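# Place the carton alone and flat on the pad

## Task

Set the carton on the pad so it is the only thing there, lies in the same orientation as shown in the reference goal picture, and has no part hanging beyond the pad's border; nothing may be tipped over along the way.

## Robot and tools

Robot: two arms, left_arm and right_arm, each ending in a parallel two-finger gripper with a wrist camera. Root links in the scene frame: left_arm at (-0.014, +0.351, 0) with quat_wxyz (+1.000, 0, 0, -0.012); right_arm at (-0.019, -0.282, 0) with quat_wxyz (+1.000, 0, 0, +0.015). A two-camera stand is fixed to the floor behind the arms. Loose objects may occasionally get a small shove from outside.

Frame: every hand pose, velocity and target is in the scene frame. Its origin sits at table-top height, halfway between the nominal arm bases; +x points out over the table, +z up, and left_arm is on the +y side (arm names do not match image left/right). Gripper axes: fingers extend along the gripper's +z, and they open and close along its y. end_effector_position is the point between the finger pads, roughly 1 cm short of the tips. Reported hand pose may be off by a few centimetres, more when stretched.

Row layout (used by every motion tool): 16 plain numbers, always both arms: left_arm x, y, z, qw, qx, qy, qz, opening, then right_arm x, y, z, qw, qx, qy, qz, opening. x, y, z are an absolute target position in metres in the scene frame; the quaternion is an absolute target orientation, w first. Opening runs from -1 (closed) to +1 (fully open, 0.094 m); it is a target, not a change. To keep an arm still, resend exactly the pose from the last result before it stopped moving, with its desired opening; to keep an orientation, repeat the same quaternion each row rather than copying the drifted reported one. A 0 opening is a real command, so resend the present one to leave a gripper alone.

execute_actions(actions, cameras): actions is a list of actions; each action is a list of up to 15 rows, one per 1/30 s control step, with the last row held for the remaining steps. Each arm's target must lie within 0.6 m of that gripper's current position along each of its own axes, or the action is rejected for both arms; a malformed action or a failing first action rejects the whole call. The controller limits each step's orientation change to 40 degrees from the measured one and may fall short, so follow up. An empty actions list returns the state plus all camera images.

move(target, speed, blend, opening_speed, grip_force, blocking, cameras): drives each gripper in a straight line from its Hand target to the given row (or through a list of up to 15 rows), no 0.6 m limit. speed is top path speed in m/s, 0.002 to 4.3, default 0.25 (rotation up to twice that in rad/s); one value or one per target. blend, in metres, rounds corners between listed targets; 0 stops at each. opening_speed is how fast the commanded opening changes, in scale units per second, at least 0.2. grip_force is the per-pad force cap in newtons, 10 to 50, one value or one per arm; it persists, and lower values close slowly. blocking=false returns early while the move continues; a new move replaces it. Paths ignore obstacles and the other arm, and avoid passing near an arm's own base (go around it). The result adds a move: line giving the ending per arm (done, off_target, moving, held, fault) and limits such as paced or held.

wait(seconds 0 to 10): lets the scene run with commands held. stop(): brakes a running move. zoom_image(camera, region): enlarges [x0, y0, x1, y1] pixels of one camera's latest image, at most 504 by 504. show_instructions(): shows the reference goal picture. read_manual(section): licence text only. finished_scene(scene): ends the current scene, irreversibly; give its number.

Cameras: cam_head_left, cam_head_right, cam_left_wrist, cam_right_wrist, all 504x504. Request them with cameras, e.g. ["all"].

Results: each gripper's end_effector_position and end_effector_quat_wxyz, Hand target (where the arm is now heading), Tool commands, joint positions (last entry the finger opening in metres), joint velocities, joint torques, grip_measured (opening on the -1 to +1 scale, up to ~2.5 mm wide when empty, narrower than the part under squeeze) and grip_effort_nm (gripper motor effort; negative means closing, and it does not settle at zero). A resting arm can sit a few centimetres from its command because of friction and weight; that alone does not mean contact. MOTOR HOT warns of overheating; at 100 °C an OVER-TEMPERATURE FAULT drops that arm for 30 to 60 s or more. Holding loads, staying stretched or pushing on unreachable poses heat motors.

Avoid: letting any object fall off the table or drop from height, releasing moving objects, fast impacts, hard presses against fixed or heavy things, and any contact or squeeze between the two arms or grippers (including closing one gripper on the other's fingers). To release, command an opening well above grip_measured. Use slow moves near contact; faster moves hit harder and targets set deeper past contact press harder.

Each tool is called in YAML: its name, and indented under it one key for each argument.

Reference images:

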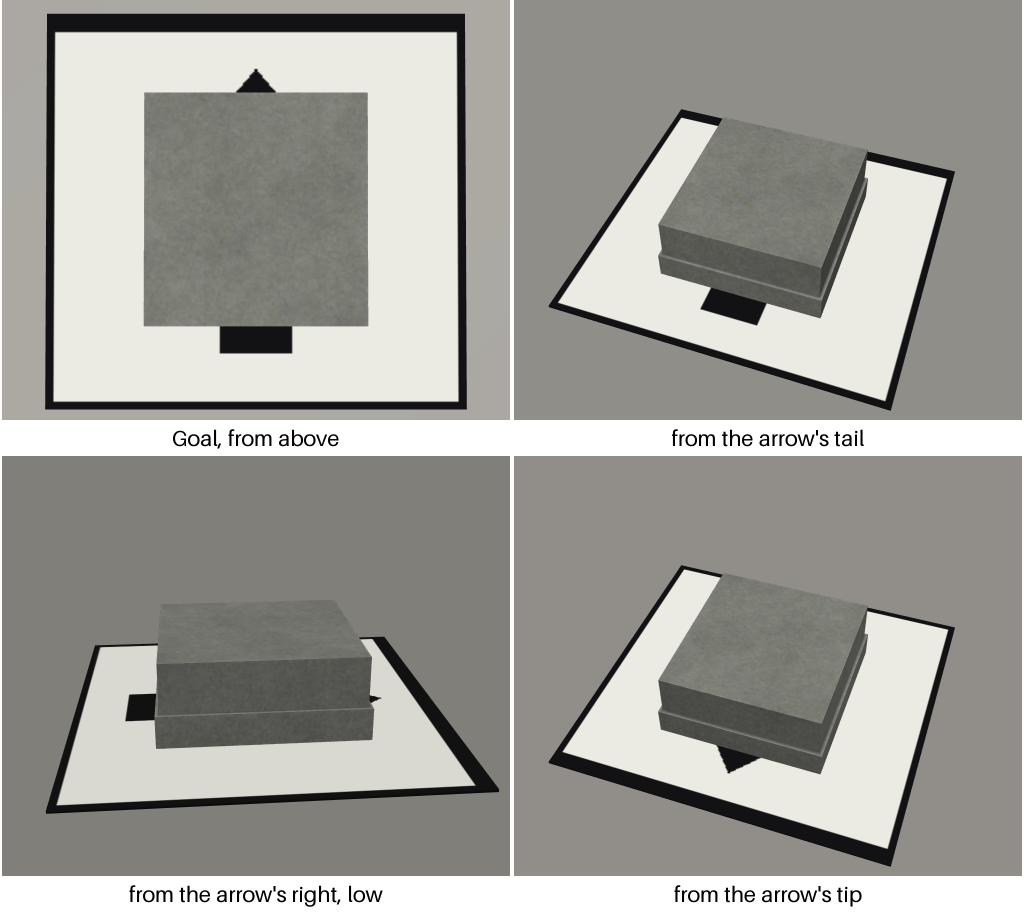

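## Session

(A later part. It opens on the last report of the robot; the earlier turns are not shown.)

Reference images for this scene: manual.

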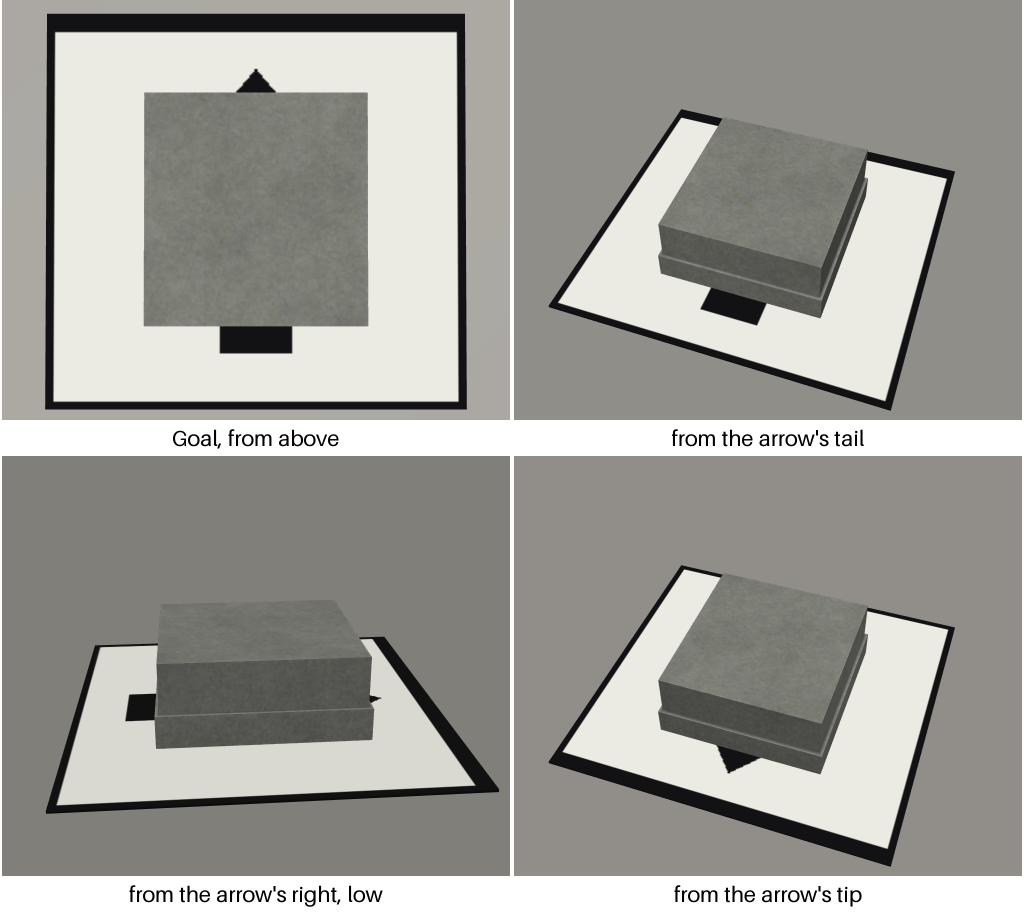

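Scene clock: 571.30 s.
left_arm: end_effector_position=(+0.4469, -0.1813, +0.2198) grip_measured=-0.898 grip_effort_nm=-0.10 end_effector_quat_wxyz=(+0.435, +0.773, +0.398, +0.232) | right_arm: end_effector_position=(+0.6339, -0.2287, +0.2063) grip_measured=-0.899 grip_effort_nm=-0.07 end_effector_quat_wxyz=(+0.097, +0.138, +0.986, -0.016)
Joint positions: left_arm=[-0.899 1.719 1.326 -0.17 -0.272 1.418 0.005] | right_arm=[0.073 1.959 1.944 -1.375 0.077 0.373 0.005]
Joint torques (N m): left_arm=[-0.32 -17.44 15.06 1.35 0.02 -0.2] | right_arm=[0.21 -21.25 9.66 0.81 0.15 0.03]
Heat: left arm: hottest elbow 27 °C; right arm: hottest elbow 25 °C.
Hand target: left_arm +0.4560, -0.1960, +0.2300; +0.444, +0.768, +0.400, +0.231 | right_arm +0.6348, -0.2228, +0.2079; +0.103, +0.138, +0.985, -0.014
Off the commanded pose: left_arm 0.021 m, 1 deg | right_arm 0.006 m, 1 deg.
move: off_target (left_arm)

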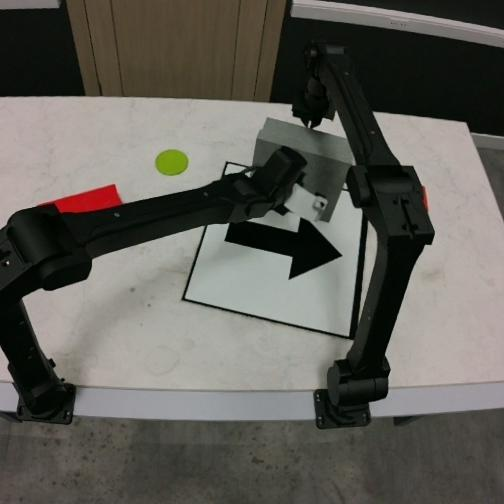

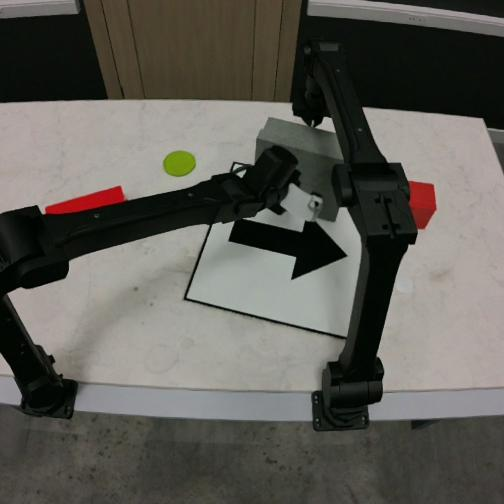

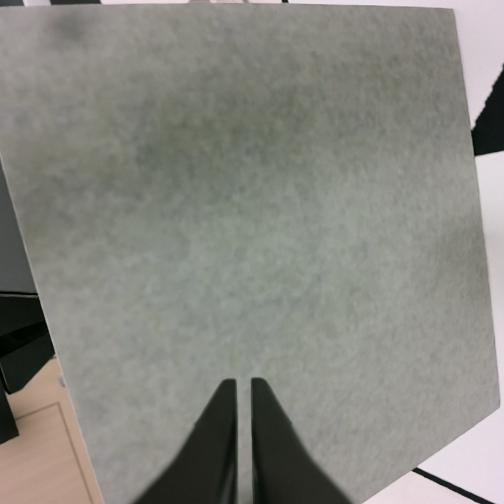

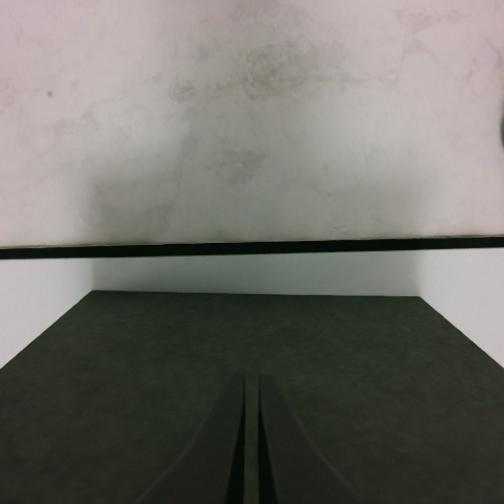

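move:
  target:
    - [0.457, -0.197, 0.23, 0.4435, 0.7682, 0.3999, 0.2308, -0.9, 0.6178, -0.2185, 0.209, 0.1035, 0.1384, 0.9849, -0.0145, -0.9]
    - [0.457, -0.197, 0.23, 0.4435, 0.7682, 0.3999, 0.2308, -0.9, 0.6006, -0.2132, 0.213, 0.1035, 0.1384, 0.9849, -0.0145, -0.9]
  cameras: ["all"]
  speed: 0.04
  blend: [0.005, 0]

Scene clock: 580.87 s.
left_arm: end_effector_position=(+0.4469, -0.1813, +0.2198) grip_measured=-0.898 grip_effort_nm=-0.10 end_effector_quat_wxyz=(+0.435, +0.773, +0.398, +0.232) | right_arm: end_effector_position=(+0.6016, -0.2228, +0.2151) grip_measured=-0.899 grip_effort_nm=-0.07 end_effector_quat_wxyz=(+0.102, +0.141, +0.985, -0.016)
Joint positions: left_arm=[-0.899 1.719 1.326 -0.17 -0.272 1.418 0.005] | right_arm=[0.089 1.859 1.817 -1.339 0.084 0.396 0.005]
Joint torques (N m): left_arm=[-0.26 -17.44 14.98 1.31 0.02 -0.2] | right_arm=[0.5 -19.49 9.26 0.34 0.1 0.05]
Heat: left arm: hottest elbow 29 °C; right arm: hottest elbow 25 °C.
Hand target: left_arm +0.4560, -0.1960, +0.2299; +0.444, +0.768, +0.400, +0.231 | right_arm +0.6006, -0.2132, +0.2130; +0.104, +0.138, +0.985, -0.015
Off the commanded pose: left_arm 0.021 m, 1 deg | right_arm 0.010 m, 0 deg.
move: off_target (left_arm)

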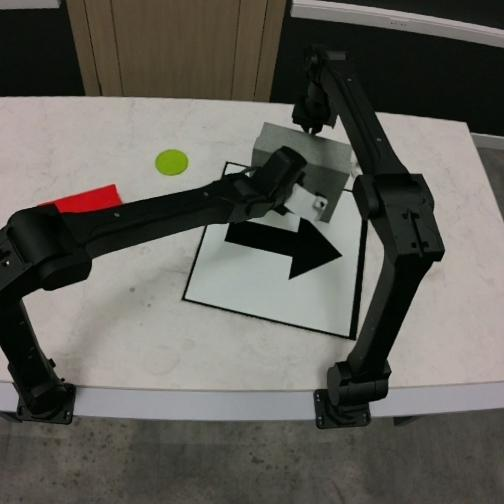

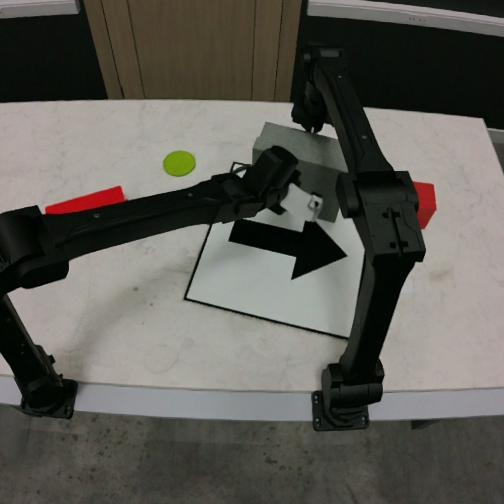

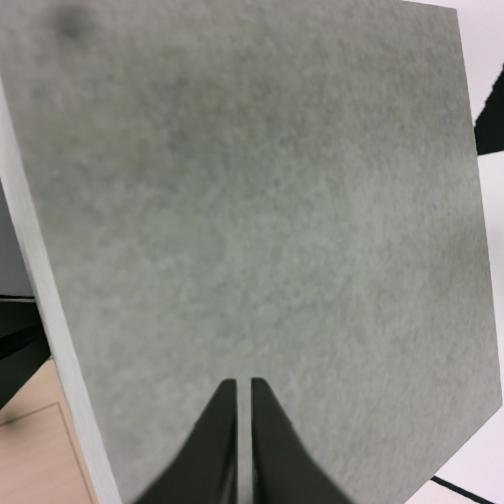

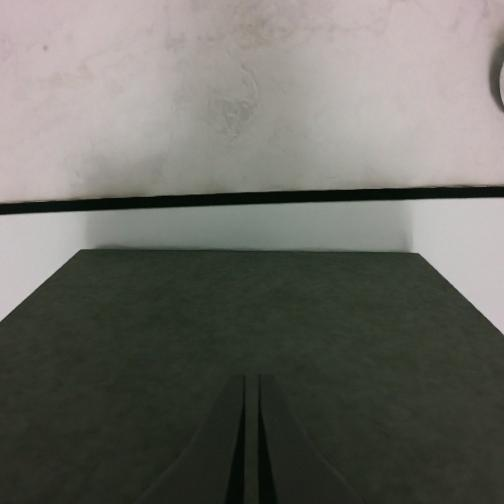

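move:
  target:
    - [0.457, -0.197, 0.23, 0.4435, 0.7682, 0.3999, 0.2308, -0.9, 0.5815, -0.2020, 0.221, 0.1035, 0.1384, 0.9849, -0.0145, -0.9]
    - [0.457, -0.197, 0.23, 0.4435, 0.7682, 0.3999, 0.2308, -0.9, 0.5576, -0.1946, 0.227, 0.1035, 0.1384, 0.9849, -0.0145, -0.9]
  cameras: ["all"]
  speed: 0.04
  blend: [0.005, 0]

Scene clock: 587.53 s.
left_arm: end_effector_position=(+0.4464, -0.1812, +0.2185) grip_measured=-0.898 grip_effort_nm=-0.10 end_effector_quat_wxyz=(+0.433, +0.775, +0.398, +0.232) | right_arm: end_effector_position=(+0.5601, -0.2046, +0.2299) grip_measured=-0.899 grip_effort_nm=-0.07 end_effector_quat_wxyz=(+0.104, +0.142, +0.984, -0.016)
Joint positions: left_arm=[-0.9 1.72 1.326 -0.174 -0.272 1.418 0.005] | right_arm=[0.131 1.748 1.699 -1.332 0.092 0.439 0.005]
Joint torques (N m): left_arm=[-0.26 -17.49 14.98 1.46 0.01 -0.19] | right_arm=[0.73 -17.38 9.01 0.44 0.08 0.03]
Heat: left arm: hottest elbow 30 °C; right arm: hottest elbow 25 °C.
Hand target: left_arm +0.4560, -0.1960, +0.2299; +0.444, +0.768, +0.400, +0.231 | right_arm +0.5575, -0.1946, +0.2269; +0.103, +0.138, +0.985, -0.015
Off the commanded pose: left_arm 0.022 m, 1 deg | right_arm 0.011 m, 0 deg.
move: off_target (left_arm, right_arm)

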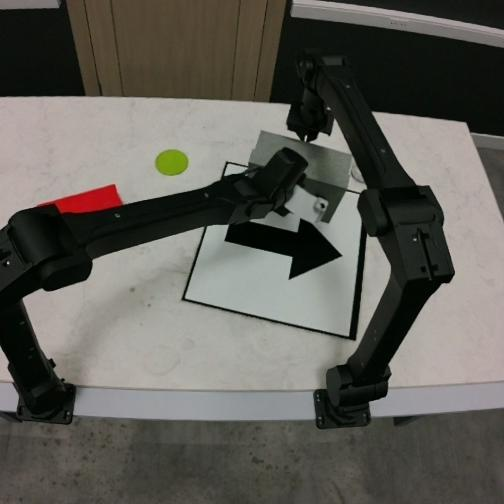

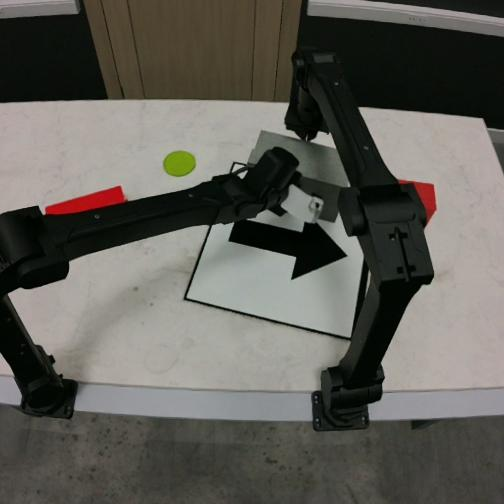

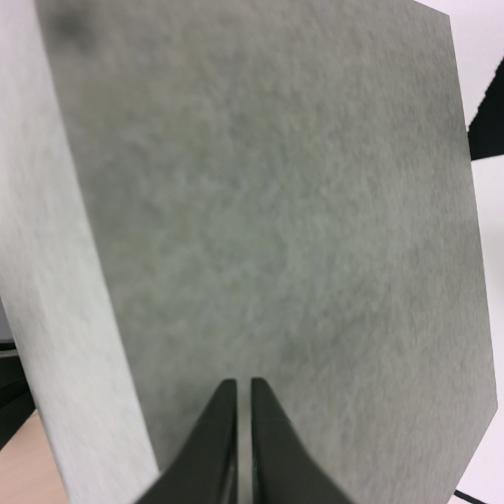

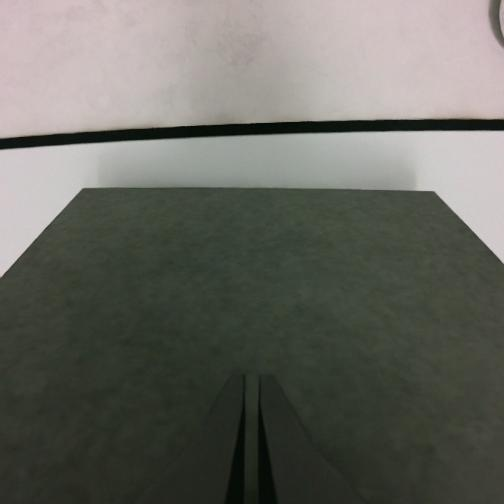

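move:
  target: [0.43, -0.185, 0.212, 0.4435, 0.7682, 0.3999, 0.2308, -0.9, 0.5576, -0.1946, 0.227, 0.1035, 0.1384, 0.9849, -0.0145, -0.9]
  cameras: ["cam_left_wrist"]
  speed: 0.05

Scene clock: 594.77 s.
left_arm: end_effector_position=(+0.4362, -0.1835, +0.2092) grip_measured=-0.898 grip_effort_nm=-0.09 end_effector_quat_wxyz=(+0.436, +0.773, +0.399, +0.233) | right_arm: end_effector_position=(+0.5588, -0.2030, +0.2281) grip_measured=-0.899 grip_effort_nm=-0.07 end_effector_quat_wxyz=(+0.102, +0.141, +0.985, -0.016)
Joint positions: left_arm=[-0.917 1.719 1.294 -0.138 -0.289 1.408 0.005] | right_arm=[0.134 1.748 1.695 -1.332 0.092 0.439 0.005]
Joint torques (N m): left_arm=[-0.79 -20.89 9.1 2.47 -0.21 -0.23] | right_arm=[0.85 -17.44 9.52 0.64 0.06 0.06]
Heat: left arm: hottest elbow 31 °C; right arm: hottest elbow 24 °C.
Hand target: left_arm +0.4300, -0.1851, +0.2119; +0.443, +0.768, +0.400, +0.231 | right_arm +0.5576, -0.1946, +0.2269; +0.103, +0.138, +0.985, -0.014
Off the commanded pose: left_arm 0.007 m, 1 deg | right_arm 0.009 m, 0 deg.
move: done
Images, in order (width x height): cam_left_wrist 504x504.

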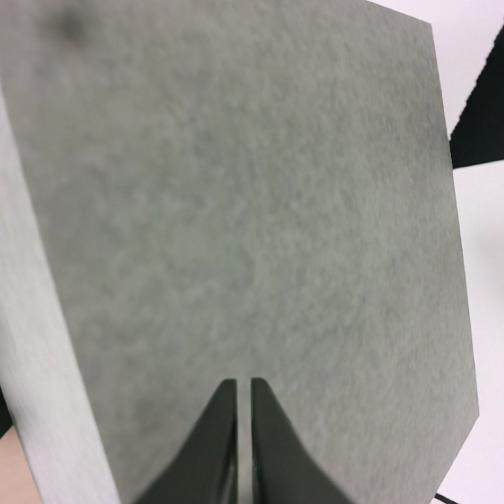

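move:
  target: [0.412, -0.178, 0.206, 0.4435, 0.7682, 0.3999, 0.2308, -0.9, 0.5576, -0.1946, 0.227, 0.1035, 0.1384, 0.9849, -0.0145, -0.9]
  cameras: ["cam_left_wrist"]
  speed: 0.05

Scene clock: 597.67 s.
left_arm: end_effector_position=(+0.4180, -0.1774, +0.2041) grip_measured=-0.898 grip_effort_nm=-0.09 end_effector_quat_wxyz=(+0.437, +0.773, +0.398, +0.233) | right_arm: end_effector_position=(+0.5588, -0.2030, +0.2281) grip_measured=-0.899 grip_effort_nm=-0.07 end_effector_quat_wxyz=(+0.102, +0.141, +0.985, -0.016)
Joint positions: left_arm=[-0.938 1.687 1.237 -0.114 -0.305 1.397 0.005] | right_arm=[0.134 1.748 1.695 -1.332 0.092 0.439 0.005]
Joint torques (N m): left_arm=[-0.73 -20.37 8.91 2.5 -0.23 -0.25] | right_arm=[0.79 -17.85 9.35 0.31 0.09 0.05]
Heat: left arm: hottest elbow 30 °C; right arm: hottest elbow 24 °C.
Hand target: left_arm +0.4121, -0.1779, +0.2060; +0.443, +0.768, +0.400, +0.231 | right_arm +0.5576, -0.1946, +0.2269; +0.103, +0.138, +0.985, -0.014
Off the commanded pose: left_arm 0.006 m, 1 deg | right_arm 0.009 m, 0 deg.
move: done
Images, in order (width x height): cam_left_wrist 504x504.

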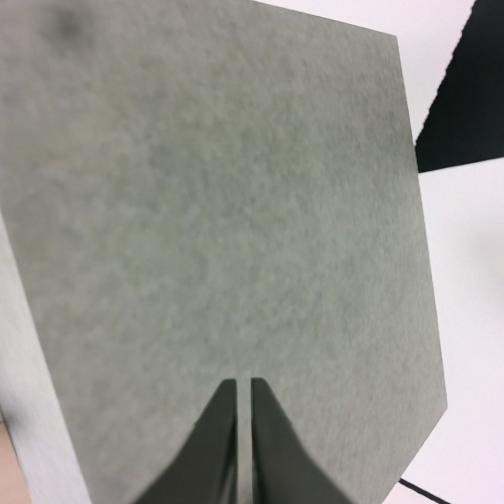

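move:
  target:
    - [0.412, -0.178, 0.206, 0.4435, 0.7682, 0.3999, 0.2308, -0.9, 0.524, -0.1845, 0.229, 0.1035, 0.1384, 0.9849, -0.0145, -0.9]
  cameras: ["all"]
  speed: 0.035

Scene clock: 603.57 s.
left_arm: end_effector_position=(+0.4172, -0.1768, +0.2023) grip_measured=-0.898 grip_effort_nm=-0.09 end_effector_quat_wxyz=(+0.435, +0.773, +0.398, +0.233) | right_arm: end_effector_position=(+0.5250, -0.1928, +0.2298) grip_measured=-0.899 grip_effort_nm=-0.06 end_effector_quat_wxyz=(+0.100, +0.141, +0.985, -0.016)
Joint positions: left_arm=[-0.938 1.687 1.234 -0.114 -0.305 1.397 0.005] | right_arm=[0.164 1.667 1.594 -1.32 0.097 0.469 0.005]
Joint torques (N m): left_arm=[-0.79 -20.25 9.13 2.48 -0.22 -0.23] | right_arm=[0.91 -16.15 9.31 0.64 0.18 0.08]
Heat: left arm: hottest elbow 29 °C; right arm: hottest elbow 24 °C.
Hand target: left_arm +0.4121, -0.1780, +0.2060; +0.443, +0.768, +0.400, +0.231 | right_arm +0.5240, -0.1846, +0.2289; +0.103, +0.138, +0.985, -0.015
Off the commanded pose: left_arm 0.007 m, 1 deg | right_arm 0.008 m, 1 deg.
move: done

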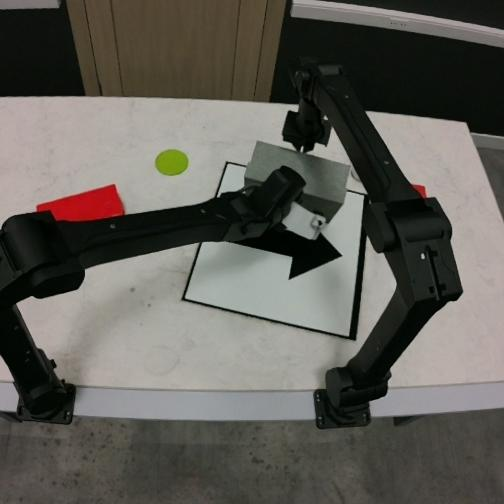

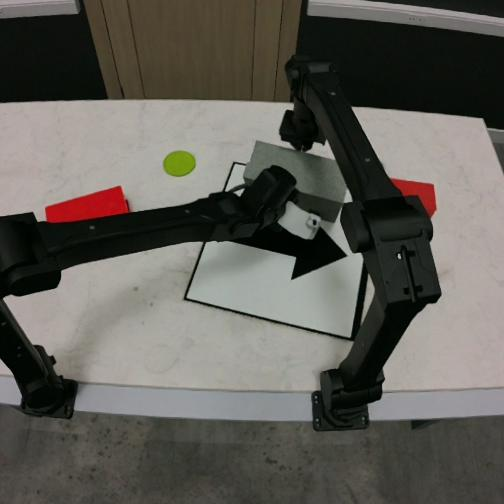

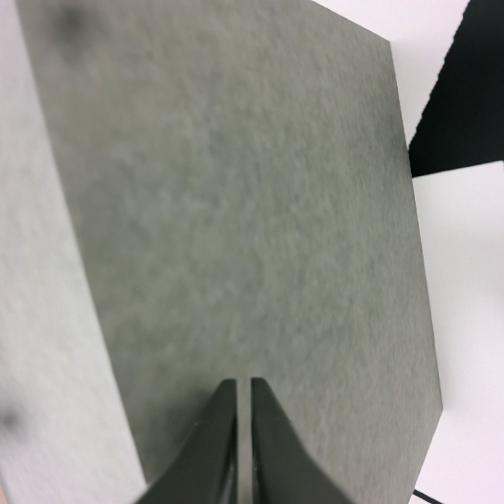

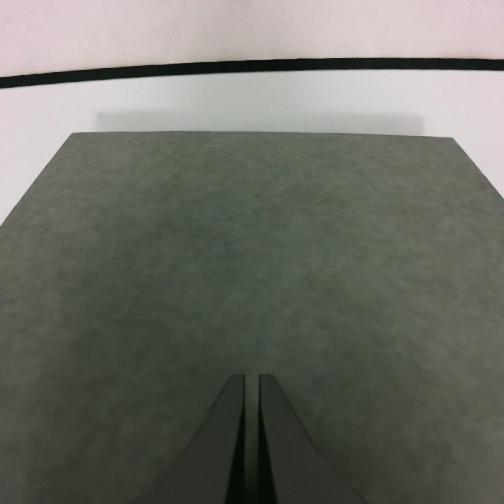

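move:
  target:
    - [0.412, -0.178, 0.206, 0.4435, 0.7682, 0.3999, 0.2308, -0.9, 0.505, -0.1785, 0.231, 0.1035, 0.1384, 0.9849, -0.0145, -0.9]
  cameras: ["all"]
  speed: 0.03

Scene clock: 606.20 s.
left_arm: end_effector_position=(+0.4108, -0.1780, +0.1969) grip_measured=-0.899 grip_effort_nm=-0.08 end_effector_quat_wxyz=(+0.432, +0.777, +0.395, +0.230) | right_arm: end_effector_position=(+0.5108, -0.1893, +0.2362) grip_measured=-0.899 grip_effort_nm=-0.07 end_effector_quat_wxyz=(+0.109, +0.144, +0.983, -0.015)
Joint positions: left_arm=[-0.947 1.687 1.224 -0.114 -0.305 1.396 0.005] | right_arm=[0.178 1.619 1.549 -1.305 0.104 0.487 0.005]
Joint torques (N m): left_arm=[-0.03 -20.19 9.87 2.5 -0.23 -0.23] | right_arm=[1.14 -15.56 8.55 0.06 -0.02 0.03]
Heat: left arm: hottest elbow 29 °C; right arm: hottest elbow 24 °C.
Hand target: left_arm +0.4119, -0.1780, +0.2061; +0.444, +0.768, +0.400, +0.231 | right_arm +0.5049, -0.1788, +0.2310; +0.103, +0.138, +0.985, -0.015
Off the commanded pose: left_arm 0.009 m, 2 deg | right_arm 0.013 m, 1 deg.
move: off_target (right_arm)

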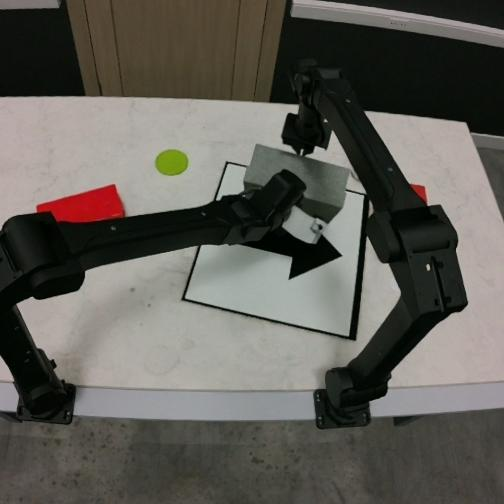

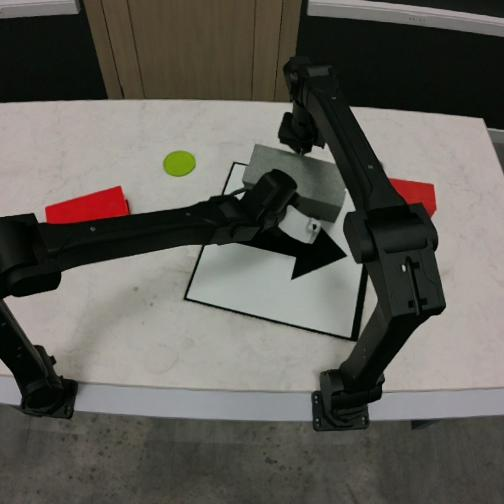

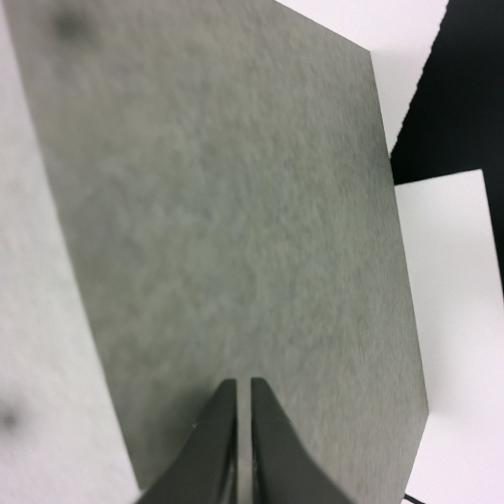

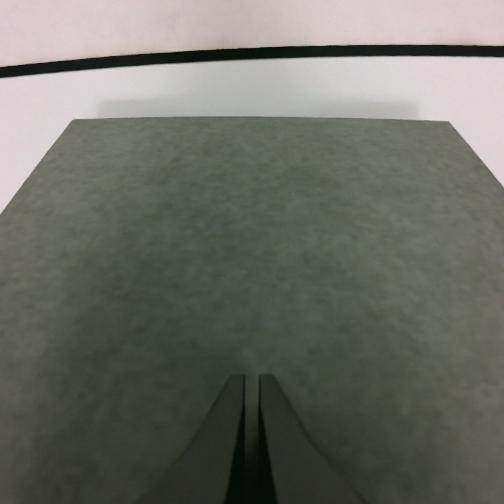

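move:
  target:
    - [0.392, -0.166, 0.19, 0.4435, 0.7682, 0.3999, 0.2308, -0.9, 0.507, -0.1785, 0.231, 0.1035, 0.1384, 0.9849, -0.0145, -0.9]
  cameras: ["all"]
  speed: 0.03

Scene clock: 611.00 s.
left_arm: end_effector_position=(+0.3973, -0.1652, +0.1856) grip_measured=-0.899 grip_effort_nm=-0.08 end_effector_quat_wxyz=(+0.434, +0.774, +0.398, +0.233) | right_arm: end_effector_position=(+0.5085, -0.1859, +0.2338) grip_measured=-0.899 grip_effort_nm=-0.07 end_effector_quat_wxyz=(+0.106, +0.140, +0.984, -0.016)
Joint positions: left_arm=[-0.957 1.659 1.15 -0.064 -0.321 1.386 0.005] | right_arm=[0.185 1.619 1.543 -1.305 0.103 0.488 0.005]
Joint torques (N m): left_arm=[-0.85 -19.55 8.76 2.54 -0.24 -0.24] | right_arm=[0.38 -15.09 9.73 0.5 -0.05 0.06]
Heat: left arm: hottest elbow 29 °C; right arm: hottest elbow 24 °C.
Hand target: left_arm +0.3921, -0.1661, +0.1899; +0.443, +0.768, +0.400, +0.231 | right_arm +0.5069, -0.1785, +0.2310; +0.103, +0.138, +0.985, -0.015
Off the commanded pose: left_arm 0.007 m, 1 deg | right_arm 0.008 m, 0 deg.
move: done

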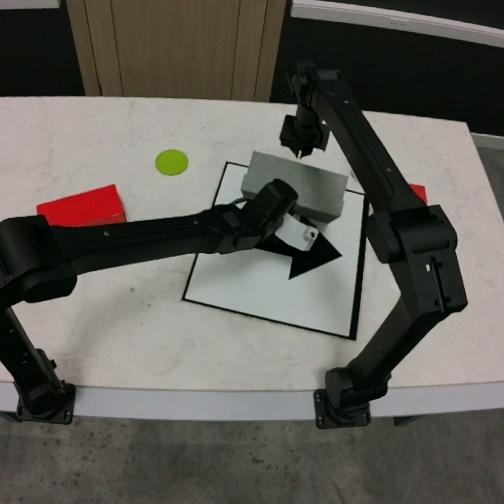

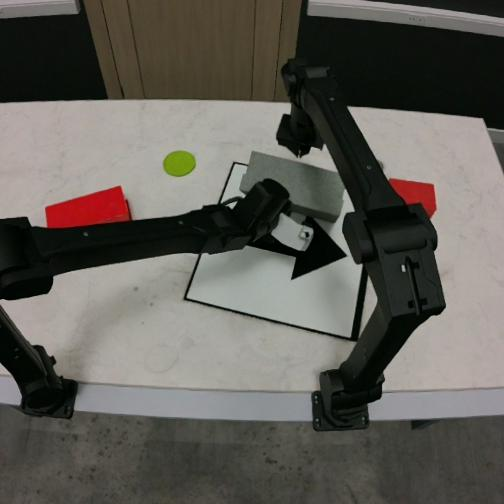

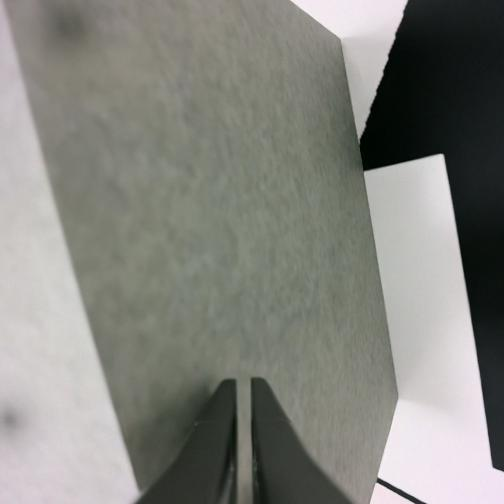

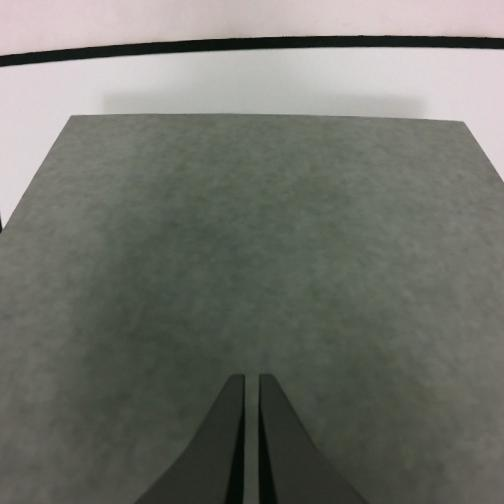

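move:
  target:
    - [0.362, -0.157, 0.157, 0.4435, 0.7682, 0.3999, 0.2308, -0.9, 0.535, -0.187, 0.27, 0.1035, 0.1384, 0.9849, -0.0145, -0.9]
    - [0.342, -0.151, 0.126, 0.4435, 0.7682, 0.3999, 0.2308, -0.9, 0.535, -0.187, 0.31, 0.1035, 0.1384, 0.9849, -0.0145, -0.9]
  cameras: ["all"]
  speed: 0.04
  blend: [0.005, 0]

Scene clock: 620.53 s.
left_arm: end_effector_position=(+0.3455, -0.1496, +0.1311) grip_measured=-0.899 grip_effort_nm=-0.08 end_effector_quat_wxyz=(+0.441, +0.770, +0.398, +0.233) | right_arm: end_effector_position=(+0.5241, -0.1827, +0.3040) grip_measured=-0.899 grip_effort_nm=-0.07 end_effector_quat_wxyz=(+0.100, +0.137, +0.985, -0.016)
Joint positions: left_arm=[-1.029 1.652 0.961 0.118 -0.381 1.345 0.005] | right_arm=[0.183 1.675 1.799 -1.517 0.098 0.48 0.005]
Joint torques (N m): left_arm=[-0.62 -16.5 8.05 2.66 -0.3 -0.23] | right_arm=[-1.61 -14.56 13.52 -0.18 -0.01 -0.17]
Heat: left arm: hottest elbow 28 °C; right arm: hottest elbow 24 °C.
Hand target: left_arm +0.3420, -0.1510, +0.1262; +0.444, +0.768, +0.400, +0.231 | right_arm +0.5346, -0.1871, +0.3099; +0.104, +0.138, +0.985, -0.014
Off the commanded pose: left_arm 0.006 m, 1 deg | right_arm 0.013 m, 0 deg.
move: off_target (right_arm)

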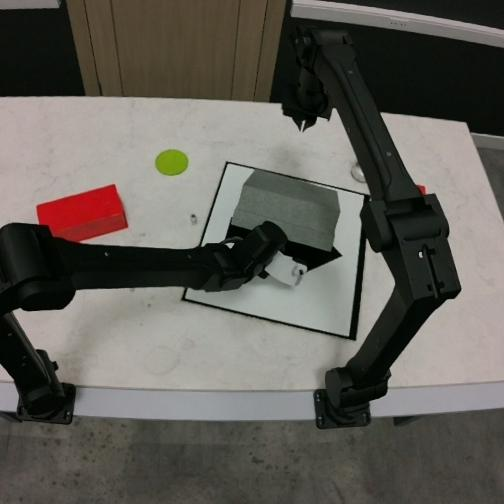

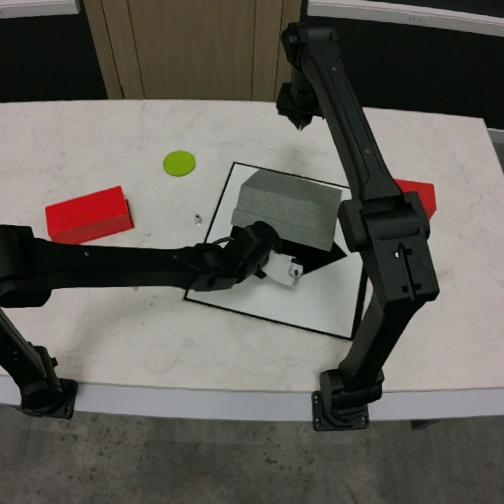

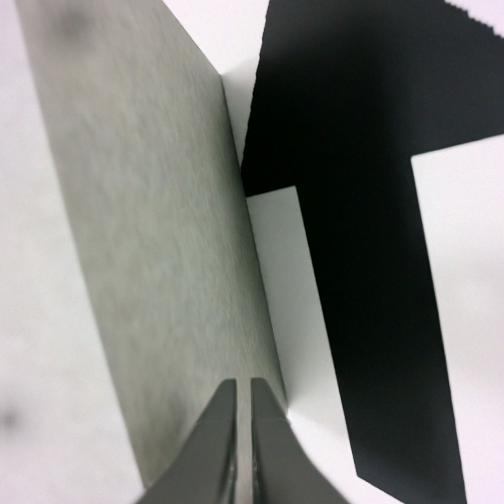

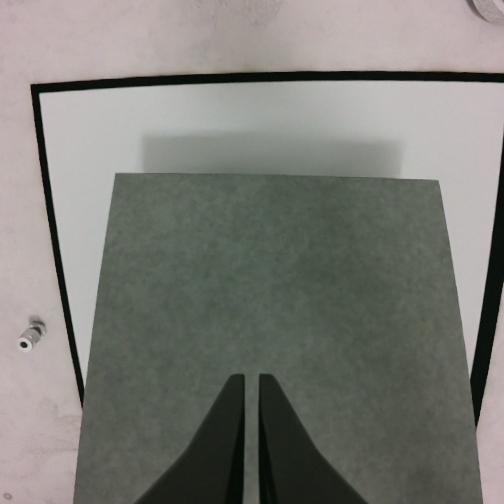

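move:
  target:
    - [0.328, -0.147, 0.083, 0.4435, 0.7682, 0.3999, 0.2308, -0.9, 0.50, -0.187, 0.33, 0.2563, 0.1344, 0.9565, -0.036, -0.9]
    - [0.320, -0.144, 0.055, 0.4435, 0.7682, 0.3999, 0.2308, -0.9, 0.46, -0.187, 0.36, 0.2563, 0.1344, 0.9565, -0.036, -0.9]
  cameras: ["all"]
  speed: 0.04
  blend: [0.005, 0]

Scene clock: 634.27 s.
left_arm: end_effector_position=(+0.3257, -0.1457, +0.0721) grip_measured=-0.899 grip_effort_nm=-0.08 end_effector_quat_wxyz=(+0.451, +0.764, +0.398, +0.234) | right_arm: end_effector_position=(+0.4650, -0.1925, +0.3625) grip_measured=-0.899 grip_effort_nm=-0.06 end_effector_quat_wxyz=(+0.262, +0.137, +0.955, -0.036)
Joint positions: left_arm=[-1.062 1.751 0.868 0.327 -0.41 1.326 0.005] | right_arm=[0.249 1.347 1.514 -1.271 0.273 0.499 0.005]
Joint torques (N m): left_arm=[-0.73 -14.86 6.49 2.51 -0.26 -0.24] | right_arm=[0.67 -10.87 10 0.03 0.3 0.08]
Heat: left arm: hottest elbow 27 °C; right arm: hottest elbow 25 °C.
Hand target: left_arm +0.3199, -0.1437, +0.0553; +0.443, +0.768, +0.400, +0.231 | right_arm +0.4601, -0.1871, +0.3601; +0.257, +0.134, +0.956, -0.036
Off the commanded pose: left_arm 0.018 m, 1 deg | right_arm 0.008 m, 1 deg.
move: off_target (left_arm)

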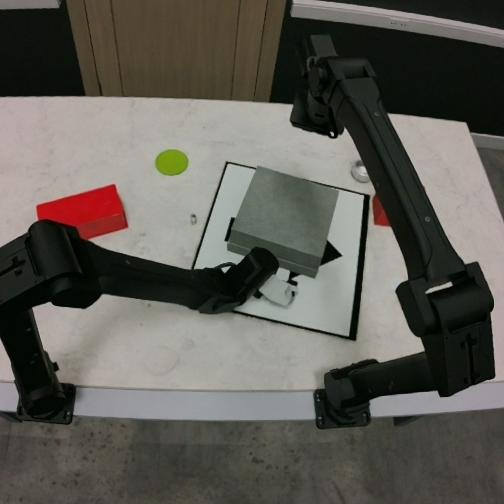

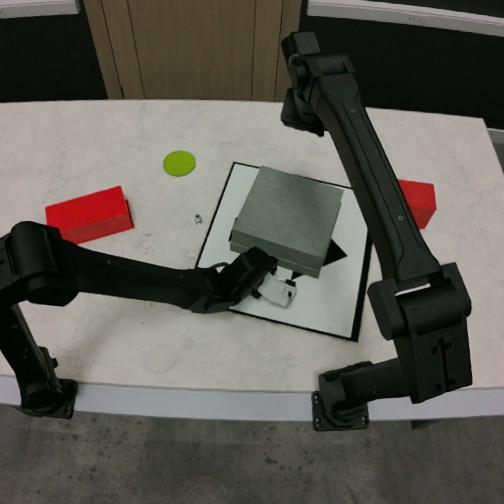

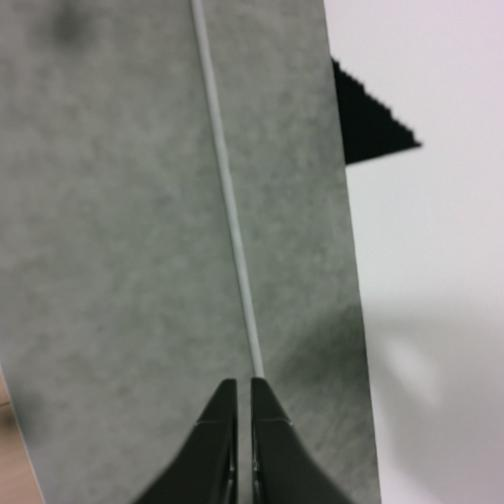

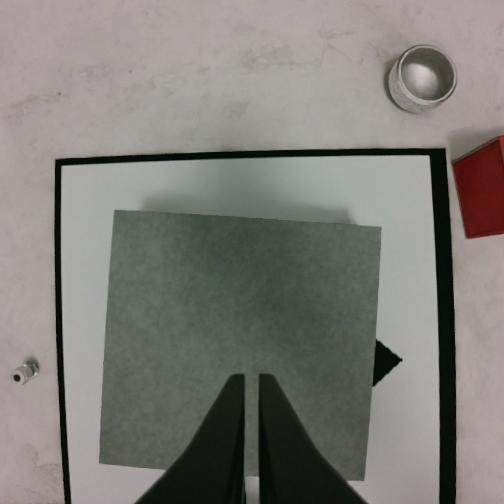

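move:
  target:
    - [0.320, -0.144, 0.03, 0.4435, 0.7682, 0.3999, 0.2308, -0.9, 0.46, -0.187, 0.36, 0.2563, 0.1344, 0.9565, -0.036, -0.9]
  cameras: ["all"]
  speed: 0.03

Scene clock: 638.50 s.
left_arm: end_effector_position=(+0.3259, -0.1461, +0.0465) grip_measured=-0.899 grip_effort_nm=-0.08 end_effector_quat_wxyz=(+0.450, +0.764, +0.398, +0.234) | right_arm: end_effector_position=(+0.4650, -0.1925, +0.3625) grip_measured=-0.899 grip_effort_nm=-0.07 end_effector_quat_wxyz=(+0.262, +0.137, +0.955, -0.036)
Joint positions: left_arm=[-1.062 1.813 0.859 0.397 -0.41 1.326 0.005] | right_arm=[0.249 1.347 1.514 -1.271 0.273 0.499 0.005]
Joint torques (N m): left_arm=[-0.73 -15.21 6.01 2.41 -0.26 -0.24] | right_arm=[0.44 -10.58 9.88 0.36 0.28 0.06]
Heat: left arm: hottest elbow 27 °C; right arm: hottest elbow 25 °C.
Hand target: left_arm +0.3198, -0.1436, +0.0303; +0.443, +0.768, +0.400, +0.231 | right_arm +0.4601, -0.1871, +0.3601; +0.257, +0.134, +0.956, -0.036
Off the commanded pose: left_arm 0.018 m, 1 deg | right_arm 0.008 m, 1 deg.
move: off_target (left_arm)

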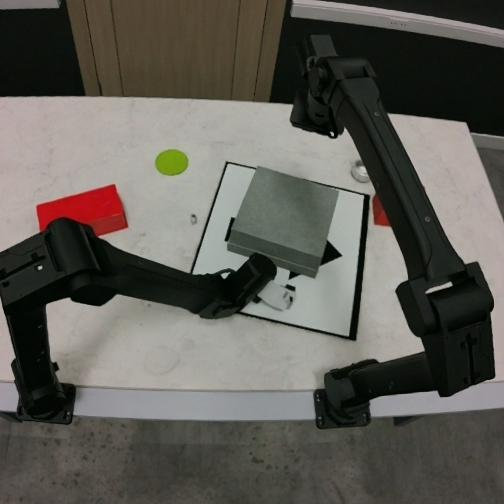

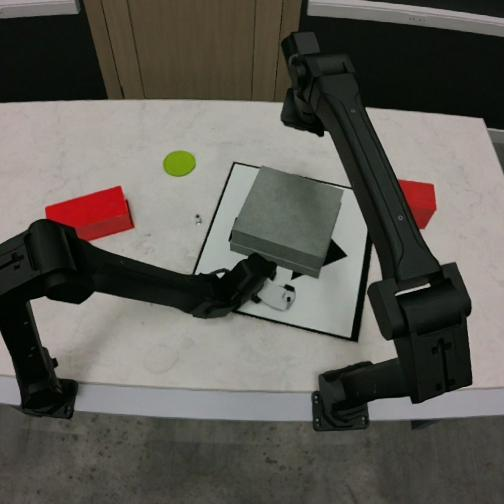

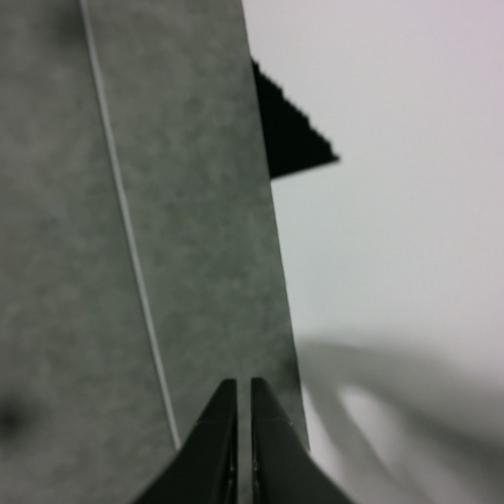

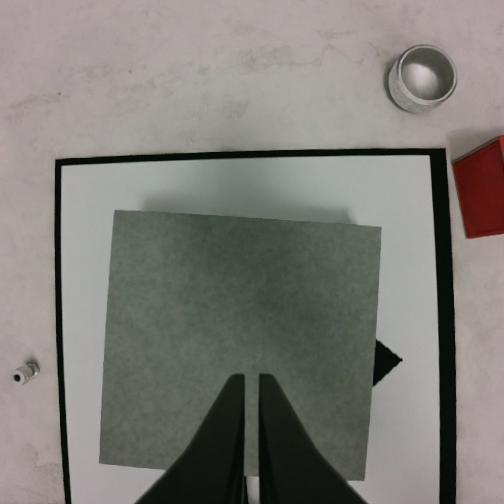

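move:
  target:
    - [0.27, -0.12, 0.07, 0.4435, 0.7682, 0.3999, 0.2308, -0.9, 0.46, -0.187, 0.36, 0.2563, 0.1344, 0.9565, -0.036, -0.9]
    - [0.27, 0.0, 0.2, 0.4435, 0.7682, 0.3999, 0.2308, -0.9, 0.36, -0.16, 0.40, 0.2563, 0.1344, 0.9565, -0.036, -0.9]
  cameras: ["all"]
  speed: [0.06, 0.2]
  blend: [0.02, 0]

Scene clock: 650.43 s.
left_arm: end_effector_position=(+0.2702, -0.0062, +0.2071) grip_measured=-0.899 grip_effort_nm=-0.08 end_effector_quat_wxyz=(+0.454, +0.762, +0.402, +0.228) | right_arm: end_effector_position=(+0.3639, -0.1633, +0.4033) grip_measured=-0.899 grip_effort_nm=-0.07 end_effector_quat_wxyz=(+0.262, +0.136, +0.955, -0.034)
Joint positions: left_arm=[-1.009 1.087 0.633 -0.089 -0.36 1.341 0.005] | right_arm=[0.418 1.165 1.472 -1.458 0.342 0.658 0.005]
Joint torques (N m): left_arm=[0.38 -9.23 9.14 1.32 0.1 0] | right_arm=[0.21 -7.71 9.48 -0.05 0.33 0.04]
Heat: left arm: hottest elbow 26 °C; right arm: hottest elbow 25 °C.
Hand target: left_arm +0.2700, +0.0000, +0.2000; +0.444, +0.768, +0.400, +0.231 | right_arm +0.3601, -0.1601, +0.4000; +0.256, +0.134, +0.957, -0.036
Off the commanded pose: left_arm 0.009 m, 1 deg | right_arm 0.006 m, 1 deg.
move: done

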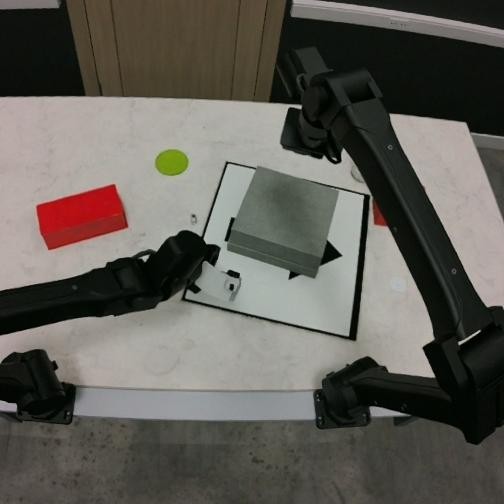

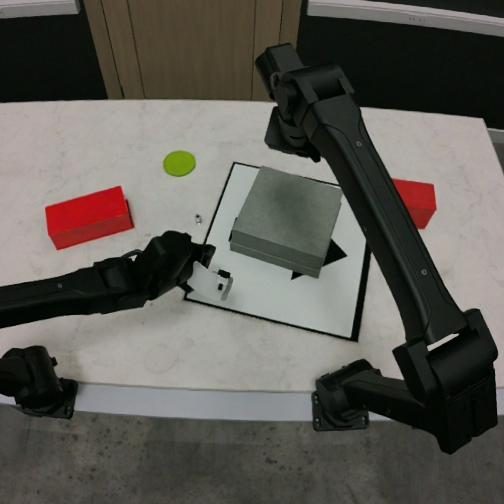

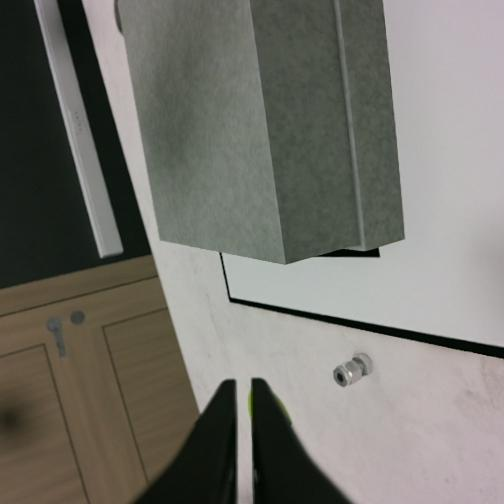

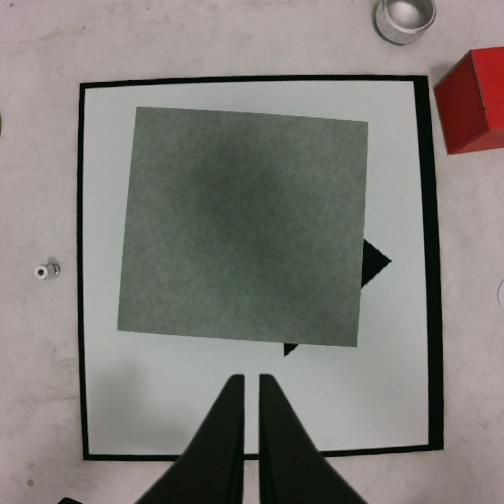

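move:
  target:
    - [0.2702, -0.0062, 0.2071, 0.454, 0.762, 0.402, 0.228, -0.9, 0.55, -0.21, 0.34, 0.2563, 0.1344, 0.9565, -0.036, -0.9]
    - [0.2702, -0.0062, 0.2071, 0.454, 0.762, 0.402, 0.228, -0.9, 0.645, -0.235, 0.24, 0.1291, 0.1465, 0.9805, -0.0193, -0.9]
    - [0.2702, -0.0062, 0.2071, 0.454, 0.762, 0.402, 0.228, -0.9, 0.645, -0.235, 0.12, 0.0, 0.1478, 0.989, 0, -0.9]
  cameras: ["all"]
  speed: [0.2, 0.2, 0.1]
  blend: [0.03, 0.02, 0]

Scene clock: 687.60 s.
left_arm: end_effector_position=(+0.2702, -0.0062, +0.2071) grip_measured=-0.899 grip_effort_nm=-0.08 end_effector_quat_wxyz=(+0.454, +0.762, +0.402, +0.228) | right_arm: end_effector_position=(+0.6349, -0.2276, +0.1188) grip_measured=-0.899 grip_effort_nm=-0.06 end_effector_quat_wxyz=(-0.003, +0.146, +0.989, -0.002)
Joint positions: left_arm=[-1.009 1.087 0.633 -0.089 -0.36 1.341 0.005] | right_arm=[0.055 2.124 1.992 -1.445 0.002 0.378 0.005]
Joint torques (N m): left_arm=[-0.15 -8.88 10.04 1.85 -0.02 -0.12] | right_arm=[-1.67 -20.31 12.74 -0.27 -0.08 -0.16]
Heat: left arm: hottest elbow 25 °C; right arm: hottest elbow 25 °C.
Hand target: left_arm +0.2702, -0.0062, +0.2071; +0.454, +0.762, +0.402, +0.228 | right_arm +0.6446, -0.2351, +0.1200; +0.001, +0.148, +0.989, +0.000
Off the commanded pose: left_arm 0.000 m, 0 deg | right_arm 0.013 m, 0 deg.
move: off_target (right_arm)

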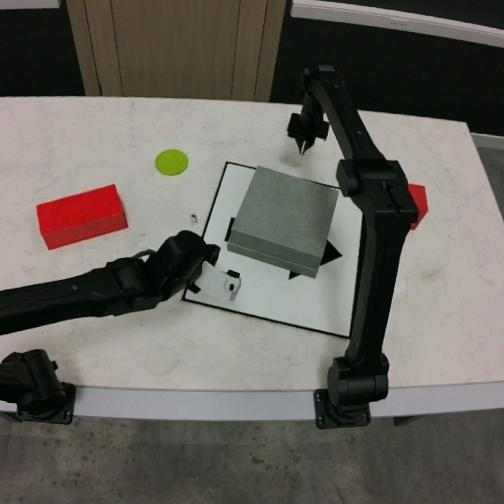

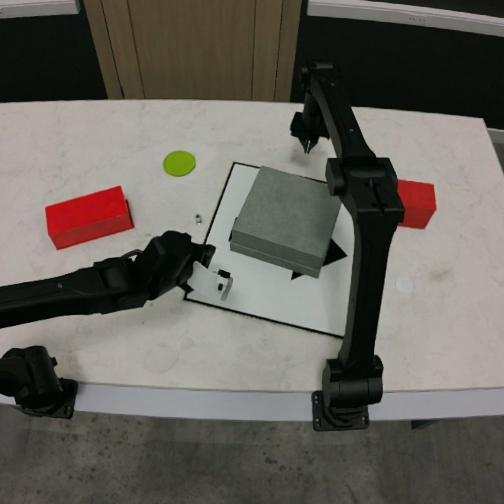

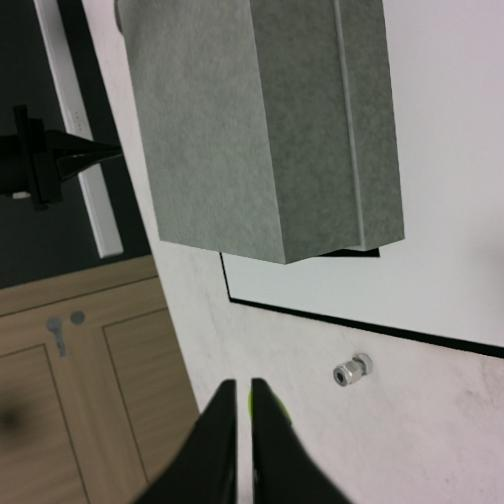

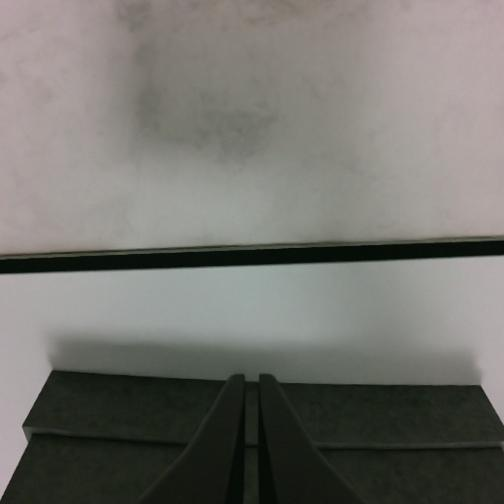

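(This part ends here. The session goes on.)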